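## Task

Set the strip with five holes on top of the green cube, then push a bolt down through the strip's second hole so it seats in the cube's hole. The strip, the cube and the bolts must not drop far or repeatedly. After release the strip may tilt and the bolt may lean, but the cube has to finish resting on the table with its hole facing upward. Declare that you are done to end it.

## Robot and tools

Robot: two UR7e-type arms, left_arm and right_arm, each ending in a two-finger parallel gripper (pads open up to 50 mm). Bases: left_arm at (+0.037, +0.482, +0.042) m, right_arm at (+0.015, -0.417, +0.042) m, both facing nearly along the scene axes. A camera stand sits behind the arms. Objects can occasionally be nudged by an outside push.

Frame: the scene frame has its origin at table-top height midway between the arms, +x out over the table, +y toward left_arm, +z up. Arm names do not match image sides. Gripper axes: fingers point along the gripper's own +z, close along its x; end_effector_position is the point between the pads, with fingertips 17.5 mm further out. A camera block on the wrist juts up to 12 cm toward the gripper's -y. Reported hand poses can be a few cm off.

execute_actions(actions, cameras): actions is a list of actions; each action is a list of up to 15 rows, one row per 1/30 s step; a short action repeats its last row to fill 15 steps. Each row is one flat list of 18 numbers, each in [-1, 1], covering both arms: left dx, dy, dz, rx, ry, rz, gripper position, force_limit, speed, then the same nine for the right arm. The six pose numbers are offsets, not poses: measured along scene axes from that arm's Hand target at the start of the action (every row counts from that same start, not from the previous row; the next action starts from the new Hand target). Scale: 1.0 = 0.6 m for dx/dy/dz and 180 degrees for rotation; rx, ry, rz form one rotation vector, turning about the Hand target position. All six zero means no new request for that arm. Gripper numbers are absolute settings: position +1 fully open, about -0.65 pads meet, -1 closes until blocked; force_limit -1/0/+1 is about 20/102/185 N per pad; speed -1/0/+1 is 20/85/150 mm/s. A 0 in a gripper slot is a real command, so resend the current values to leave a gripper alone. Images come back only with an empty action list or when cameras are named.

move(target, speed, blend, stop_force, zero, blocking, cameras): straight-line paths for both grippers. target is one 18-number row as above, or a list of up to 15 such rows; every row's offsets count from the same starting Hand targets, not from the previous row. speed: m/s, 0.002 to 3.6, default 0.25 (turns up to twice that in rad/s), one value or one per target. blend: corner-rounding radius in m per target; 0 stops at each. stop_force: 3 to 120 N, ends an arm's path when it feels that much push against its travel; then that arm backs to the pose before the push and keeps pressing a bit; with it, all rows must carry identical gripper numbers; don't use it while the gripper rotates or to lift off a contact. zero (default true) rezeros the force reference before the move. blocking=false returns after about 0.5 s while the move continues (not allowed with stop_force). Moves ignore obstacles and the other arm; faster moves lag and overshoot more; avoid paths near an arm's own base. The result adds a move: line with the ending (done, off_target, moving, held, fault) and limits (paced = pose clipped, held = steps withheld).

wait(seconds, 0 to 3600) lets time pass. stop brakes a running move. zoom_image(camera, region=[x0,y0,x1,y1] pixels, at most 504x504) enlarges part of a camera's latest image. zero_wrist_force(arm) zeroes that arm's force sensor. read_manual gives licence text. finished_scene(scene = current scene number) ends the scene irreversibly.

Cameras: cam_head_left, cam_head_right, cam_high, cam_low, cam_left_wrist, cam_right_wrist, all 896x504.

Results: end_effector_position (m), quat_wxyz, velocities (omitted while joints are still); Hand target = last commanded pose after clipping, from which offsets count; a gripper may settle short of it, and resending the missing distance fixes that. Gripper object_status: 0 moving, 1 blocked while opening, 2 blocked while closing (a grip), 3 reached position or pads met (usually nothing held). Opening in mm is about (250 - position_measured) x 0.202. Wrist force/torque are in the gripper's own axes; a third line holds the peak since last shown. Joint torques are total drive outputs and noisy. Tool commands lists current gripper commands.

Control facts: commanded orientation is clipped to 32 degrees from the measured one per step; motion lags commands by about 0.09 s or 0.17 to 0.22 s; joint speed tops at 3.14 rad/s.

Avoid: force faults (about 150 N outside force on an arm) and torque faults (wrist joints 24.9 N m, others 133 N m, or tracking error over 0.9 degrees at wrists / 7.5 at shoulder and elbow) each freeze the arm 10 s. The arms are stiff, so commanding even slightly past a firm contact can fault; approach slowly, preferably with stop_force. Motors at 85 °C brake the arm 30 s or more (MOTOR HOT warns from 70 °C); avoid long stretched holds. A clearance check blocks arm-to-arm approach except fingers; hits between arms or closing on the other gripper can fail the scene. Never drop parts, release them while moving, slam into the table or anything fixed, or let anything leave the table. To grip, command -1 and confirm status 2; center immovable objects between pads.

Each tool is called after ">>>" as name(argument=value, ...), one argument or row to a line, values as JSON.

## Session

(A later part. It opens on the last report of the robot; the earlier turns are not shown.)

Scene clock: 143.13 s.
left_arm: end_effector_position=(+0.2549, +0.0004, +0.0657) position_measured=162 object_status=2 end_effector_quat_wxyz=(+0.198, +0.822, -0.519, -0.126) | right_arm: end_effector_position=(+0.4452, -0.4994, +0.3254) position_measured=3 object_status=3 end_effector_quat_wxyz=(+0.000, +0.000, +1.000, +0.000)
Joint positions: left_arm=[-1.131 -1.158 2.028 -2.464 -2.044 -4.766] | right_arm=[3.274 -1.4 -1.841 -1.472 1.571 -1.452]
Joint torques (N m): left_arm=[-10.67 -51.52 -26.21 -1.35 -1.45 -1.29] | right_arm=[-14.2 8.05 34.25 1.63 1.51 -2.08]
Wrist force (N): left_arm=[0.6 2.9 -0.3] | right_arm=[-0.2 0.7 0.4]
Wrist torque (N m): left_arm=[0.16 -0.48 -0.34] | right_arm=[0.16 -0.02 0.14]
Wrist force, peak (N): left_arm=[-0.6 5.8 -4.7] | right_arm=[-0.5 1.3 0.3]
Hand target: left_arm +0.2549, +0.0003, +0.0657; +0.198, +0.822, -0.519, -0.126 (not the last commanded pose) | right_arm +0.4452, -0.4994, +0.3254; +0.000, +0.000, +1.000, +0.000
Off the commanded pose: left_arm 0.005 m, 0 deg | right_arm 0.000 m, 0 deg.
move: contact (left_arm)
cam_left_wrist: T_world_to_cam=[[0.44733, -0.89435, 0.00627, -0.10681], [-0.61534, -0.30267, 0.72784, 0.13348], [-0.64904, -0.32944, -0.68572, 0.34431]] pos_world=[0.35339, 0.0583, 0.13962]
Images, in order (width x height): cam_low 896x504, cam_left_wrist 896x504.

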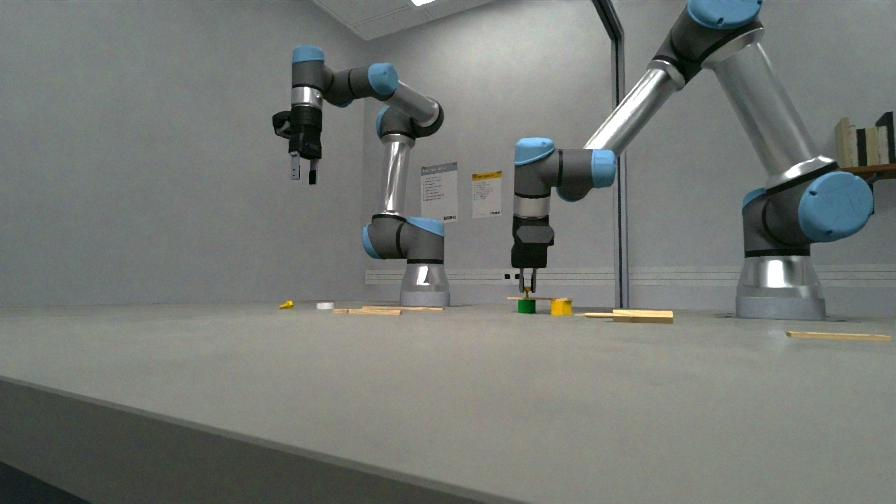

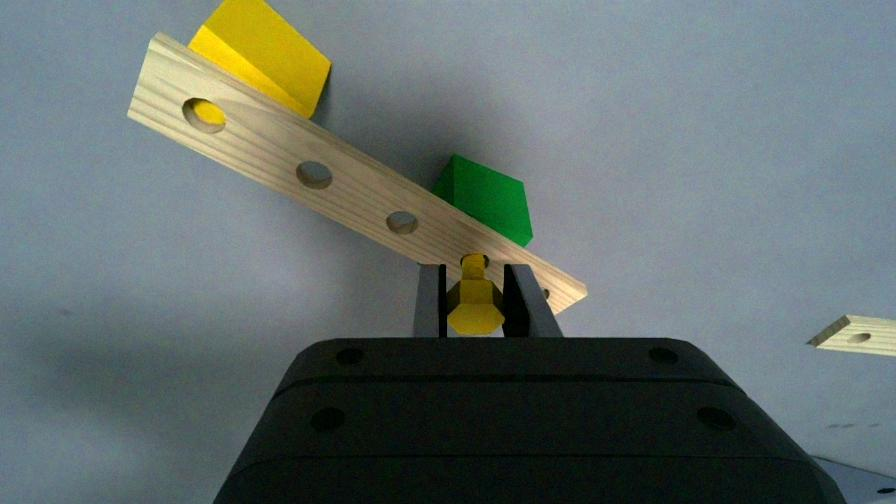

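>>> move(
  target=[0,0,-0.008,0,0,0,-1,-0.8,-1,0,0,0,0,0,0,1,1,1],
  speed=0.003,
  stop_force=9,
)

>>> move(
  target=[
    [0,0,0.0008,0,0,0,-1,-0.8,-1,0,0,0,0,0,0,1,1,1],
    [0,0,0.0008,0,0,0,0.05,-0.8,-1,0,0,0,0,0,0,1,1,1],
  ],
  speed=0.02,
  cameras=["cam_left_wrist","cam_low"],
)

>>> zoom_image(
  camera="cam_left_wrist",
  region=[400, 210, 560, 340],
)

>>> zoom_image(
  camera="cam_low",
  region=[500, 275, 545, 325],
)

Scene clock: 145.60 s.
left_arm: end_effector_position=(+0.2550, +0.0002, +0.0655) position_measured=162 object_status=2 end_effector_quat_wxyz=(+0.198, +0.822, -0.519, -0.126) | right_arm: end_effector_position=(+0.4452, -0.4994, +0.3254) position_measured=3 object_status=3 end_effector_quat_wxyz=(+0.000, +0.000, +1.000, +0.000)
Joint positions: left_arm=[-1.131 -1.157 2.028 -2.465 -2.044 -4.766] | right_arm=[3.274 -1.4 -1.841 -1.472 1.571 -1.452]
Joint torques (N m): left_arm=[-8.96 -47.5 -9.35 -1.08 1.29 -1.13] | right_arm=[-13.54 8.45 34.23 1.51 1.38 -2.02]
Wrist force (N): left_arm=[-1.1 5.5 -4.9] | right_arm=[-0.4 0.7 0.5]
Wrist torque (N m): left_arm=[0.12 -0.51 -0.35] | right_arm=[0.16 0.00 0.14]
Wrist force, peak (N): left_arm=[-2.4 8.9 -10.4] | right_arm=[-0.7 1.1 0.3]
Hand target: left_arm +0.2550, +0.0002, +0.0655; +0.198, +0.822, -0.519, -0.126 (not the last commanded pose) | right_arm +0.4452, -0.4994, +0.3254; +0.000, +0.000, +1.000, +0.000
Off the commanded pose: left_arm 0.005 m, 0 deg | right_arm 0.000 m, 0 deg.
move: contact (left_arm)

Scene clock: 146.60 s.
left_arm: end_effector_position=(+0.2550, +0.0002, +0.0660) position_measured=145 object_status=3 end_effector_quat_wxyz=(+0.198, +0.822, -0.519, -0.126) | right_arm: end_effector_position=(+0.4452, -0.4994, +0.3254) position_measured=3 object_status=3 end_effector_quat_wxyz=(+0.000, +0.000, +1.000, +0.000)
Joint positions: left_arm=[-1.131 -1.158 2.028 -2.464 -2.044 -4.766] | right_arm=[3.274 -1.4 -1.841 -1.472 1.571 -1.452]
Joint torques (N m): left_arm=[-8.7 -48.86 -32.41 -0.92 -1.56 -1.14] | right_arm=[-14.45 7.87 33.68 1.7 1.52 -1.97]
Wrist force (N): left_arm=[1.0 1.9 1.3] | right_arm=[-0.3 0.7 0.2]
Wrist torque (N m): left_arm=[0.14 -0.48 -0.34] | right_arm=[0.16 -0.01 0.14]
Wrist force, peak (N): left_arm=[-0.9 5.5 -4.9] | right_arm=[-0.7 1.0 0.5]
Hand target: left_arm +0.2550, +0.0002, +0.0660; +0.198, +0.822, -0.519, -0.126 | right_arm +0.4452, -0.4994, +0.3254; +0.000, +0.000, +1.000, +0.000
Off the commanded pose: left_arm 0.000 m, 0 deg | right_arm 0.000 m, 0 deg.
move: done
cam_left_wrist: T_world_to_cam=[[0.44737, -0.89432, 0.00687, -0.10714], [-0.61552, -0.30231, 0.72784, 0.13331], [-0.64885, -0.32984, -0.68572, 0.34447]] pos_world=[0.35349, 0.0581, 0.13992]
Images, in order (width x height): cam_low 896x504, cam_left_wrist 896x504.

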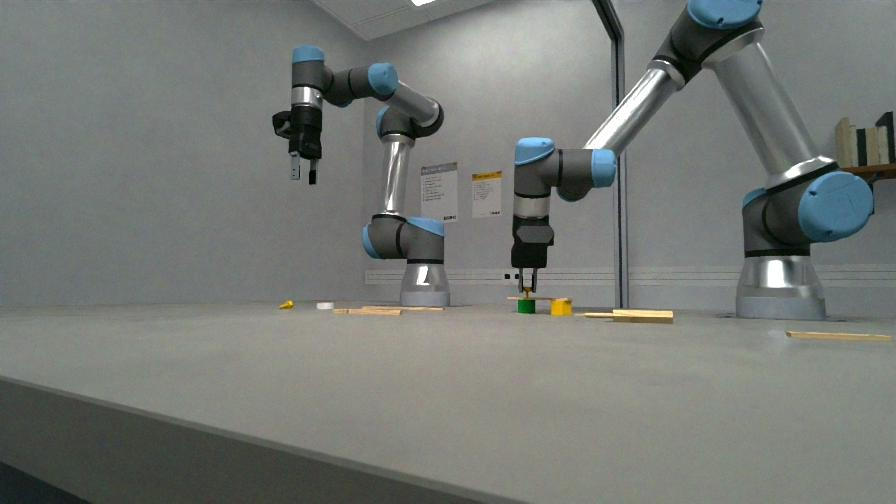

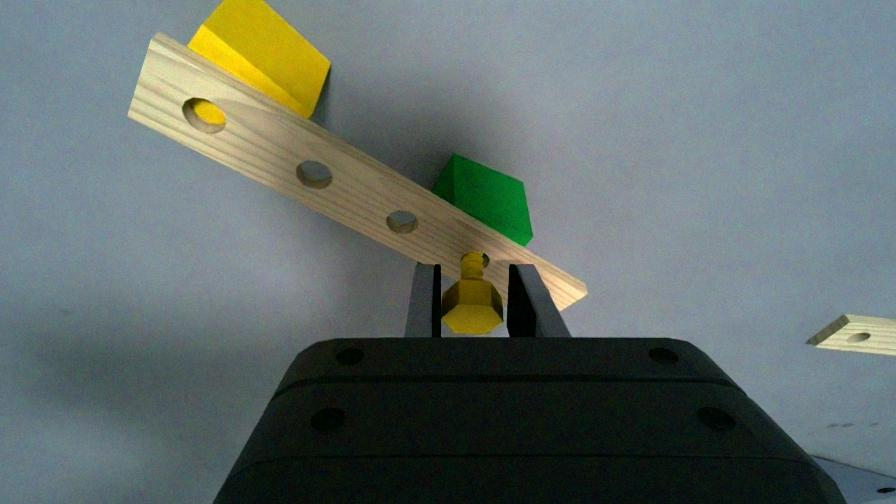

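Scaled by 3.150 from the camera's image (finer frame: 1280x720).

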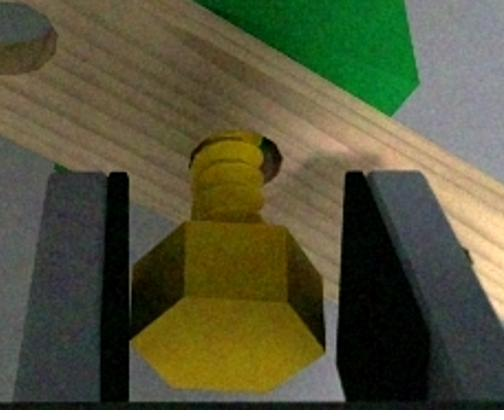

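Scaled by 10.080 from the camera's image (finer frame: 1280x720).

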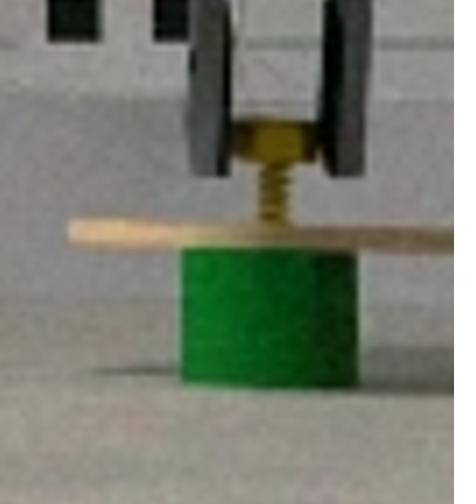

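>>> move(
  target=[0,0,0,0,0,0,0.25,-0.8,-1,0,0,0,0,0,0,1,1,1],
  speed=0.02,
  cameras=["cam_left_wrist","cam_low"],
)

>>> zoom_image(
  camera="cam_left_wrist",
  region=[400, 210, 560, 340],
)

>>> zoom_image(
  camera="cam_low",
  region=[500, 275, 545, 325],
)

Scene clock: 147.67 s.
left_arm: end_effector_position=(+0.2550, +0.0002, +0.0660) position_measured=116 object_status=3 end_effector_quat_wxyz=(+0.198, +0.822, -0.519, -0.126) | right_arm: end_effector_position=(+0.4452, -0.4994, +0.3254) position_measured=3 object_status=3 end_effector_quat_wxyz=(+0.000, +0.000, +1.000, +0.000)
Joint positions: left_arm=[-1.131 -1.158 2.028 -2.464 -2.044 -4.766] | right_arm=[3.274 -1.4 -1.841 -1.472 1.571 -1.452]
Joint torques (N m): left_arm=[-7.35 -50.22 -32.4 -1.22 -1.75 -0.85] | right_arm=[-13.98 8.49 35.05 1.74 1.44 -2.16]
Wrist force (N): left_arm=[0.6 1.8 1.1] | right_arm=[-0.2 1.0 0.5]
Wrist torque (N m): left_arm=[0.12 -0.43 -0.33] | right_arm=[0.21 -0.02 0.13]
Wrist force, peak (N): left_arm=[0.7 2.1 1.4] | right_arm=[-0.5 1.2 0.4]
Hand target: left_arm +0.2550, +0.0002, +0.0660; +0.198, +0.822, -0.519, -0.126 | right_arm +0.4452, -0.4994, +0.3254; +0.000, +0.000, +1.000, +0.000
Off the commanded pose: left_arm 0.000 m, 0 deg | right_arm 0.000 m, 0 deg.
move: done
cam_left_wrist: T_world_to_cam=[[0.44737, -0.89432, 0.00687, -0.10714], [-0.61552, -0.30231, 0.72784, 0.13331], [-0.64885, -0.32984, -0.68572, 0.34447]] pos_world=[0.35349, 0.0581, 0.13992]
Images, in order (width x height): cam_low 896x504, cam_left_wrist 896x504.

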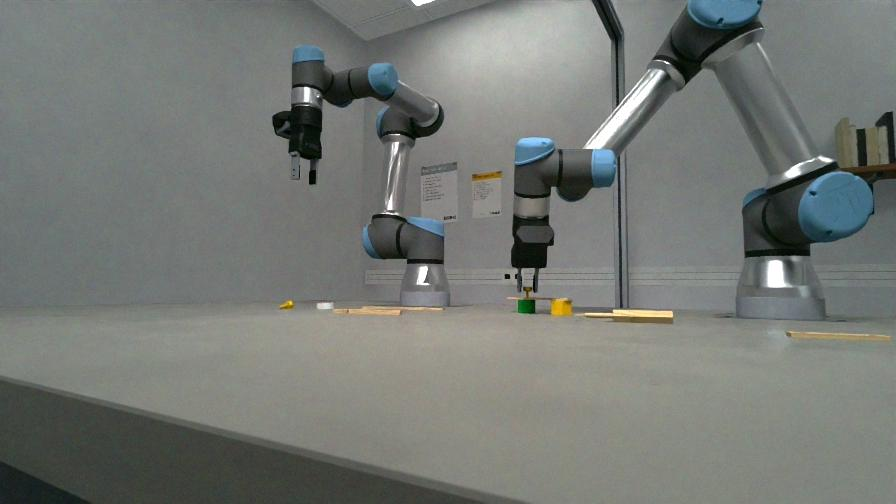

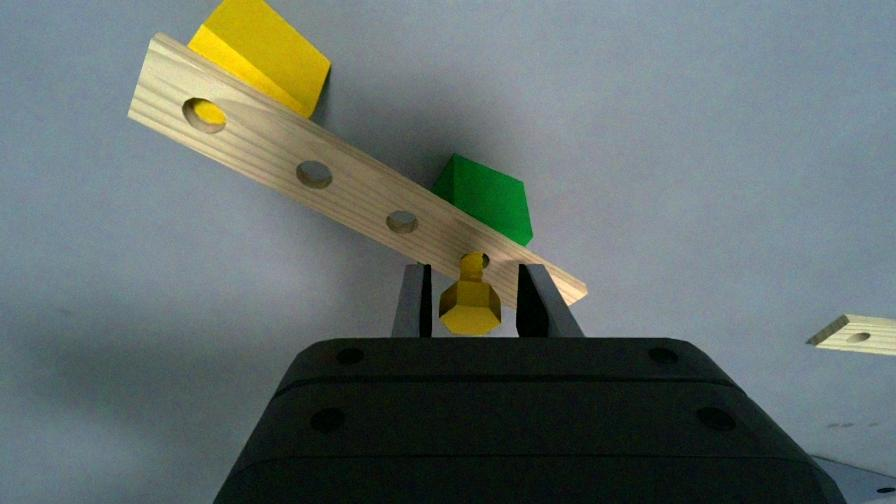

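Scaled by 3.150 from the camera's image (finer frame: 1280x720).

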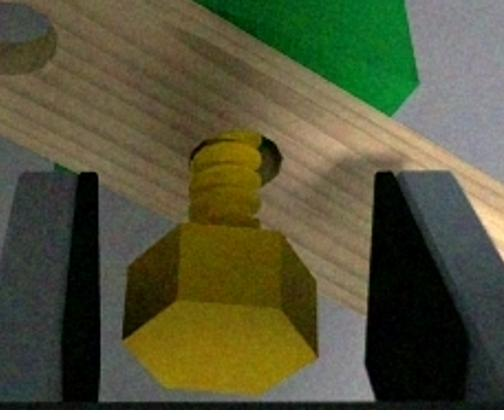

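Scaled by 10.080 from the camera's image (finer frame: 1280x720).

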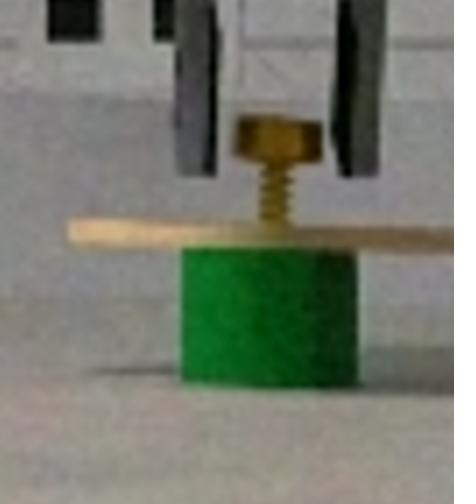

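>>> move(
  target=[
    [0,0,0,0,0,0,1,-0.8,-1,0,0,0,0,0,0,1,1,1],
    [0.0615,0.0293,0.1337,0,0,0,1,-0.8,-1,0,0,0,0,0,0,1,1,1],
  ],
  speed=0.06,
  cameras=["cam_left_wrist","cam_low","cam_high"],
)

>>> zoom_image(
  camera="cam_low",
  region=[490, 265, 590, 325],
)

>>> zoom_image(
  camera="cam_left_wrist",
  region=[380, 120, 580, 270],
)

Scene clock: 151.63 s.
left_arm: end_effector_position=(+0.2918, +0.0177, +0.1462) position_measured=3 object_status=3 end_effector_quat_wxyz=(+0.198, +0.822, -0.519, -0.126) | right_arm: end_effector_position=(+0.4452, -0.4994, +0.3254) position_measured=3 object_status=3 end_effector_quat_wxyz=(+0.000, +0.000, +1.000, +0.000)
Joint positions: left_arm=[-1.054 -1.287 1.927 -2.195 -2.044 -4.679] | right_arm=[3.274 -1.4 -1.841 -1.472 1.571 -1.452]
Joint torques (N m): left_arm=[8.71 -47.98 -37.16 -1.07 0.3 1.24] | right_arm=[-14.12 7.48 34.08 1.74 1.47 -1.96]
Wrist force (N): left_arm=[0.4 1.8 0.9] | right_arm=[-0.1 0.9 0.5]
Wrist torque (N m): left_arm=[0.11 -0.37 -0.44] | right_arm=[0.19 -0.04 0.13]
Wrist force, peak (N): left_arm=[0.8 2.1 1.8] | right_arm=[-0.3 1.1 0.8]
Hand target: left_arm +0.2919, +0.0177, +0.1462; +0.198, +0.822, -0.519, -0.126 | right_arm +0.4452, -0.4994, +0.3254; +0.000, +0.000, +1.000, +0.000
Off the commanded pose: left_arm 0.000 m, 0 deg | right_arm 0.000 m, 0 deg.
move: done
cam_left_wrist: T_world_to_cam=[[0.44737, -0.89432, 0.00687, -0.10846], [-0.61552, -0.30231, 0.72784, 0.10304], [-0.64885, -0.32984, -0.68572, 0.42914]] pos_world=[0.39039, 0.0757, 0.22002]
Images, in order (width x height): cam_high 896x504, cam_low 896x504, cam_left_wrist 896x504.

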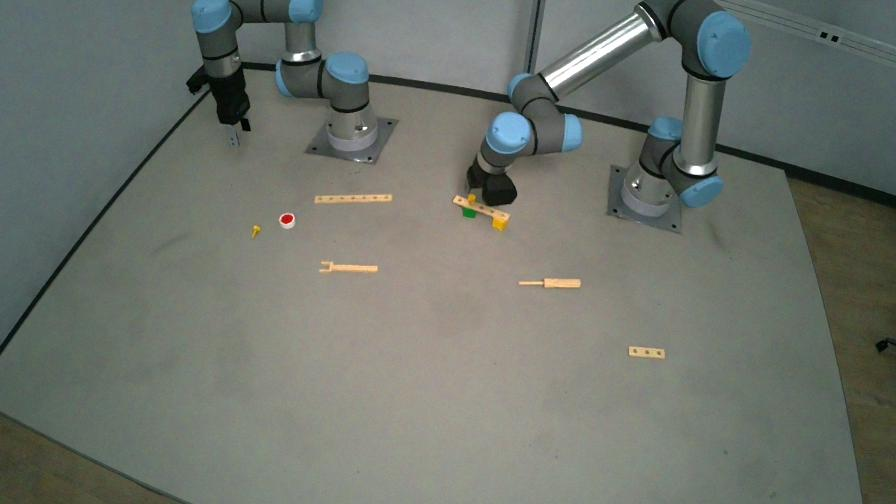

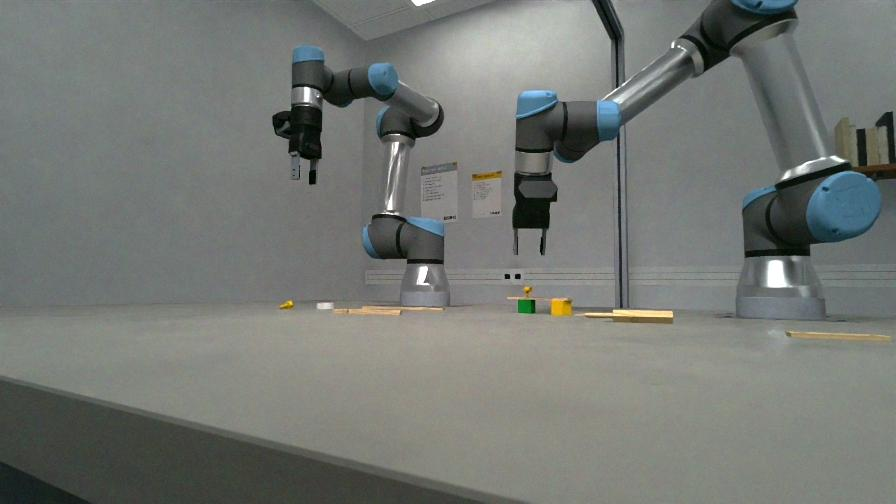

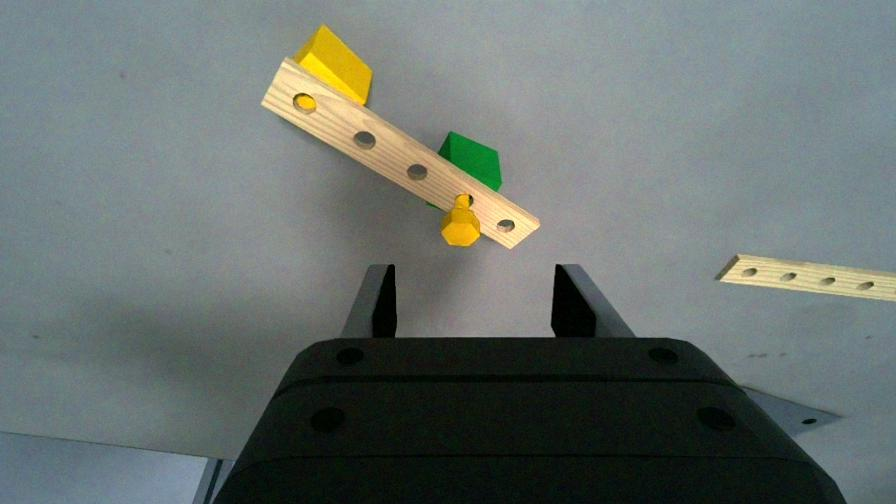

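Scaled by 5.040 from the camera's image (finer frame: 1280x720).

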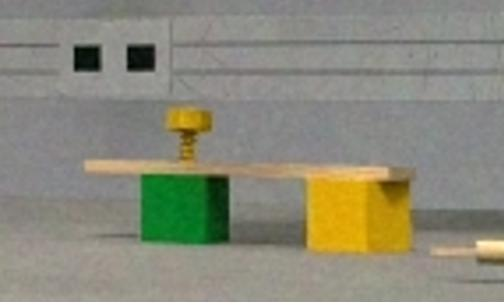

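Scaled by 2.520 from the camera's image (finer frame: 1280x720).

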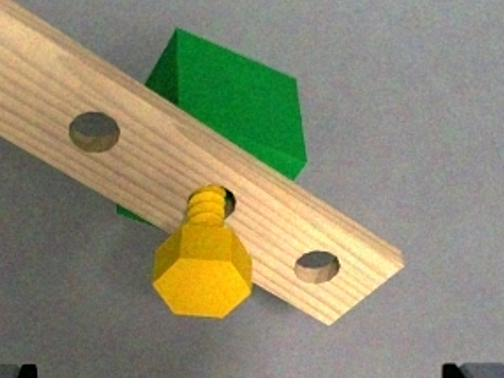

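>>> finished_scene(
  scene=2,
)

The scene is finished: the task was done.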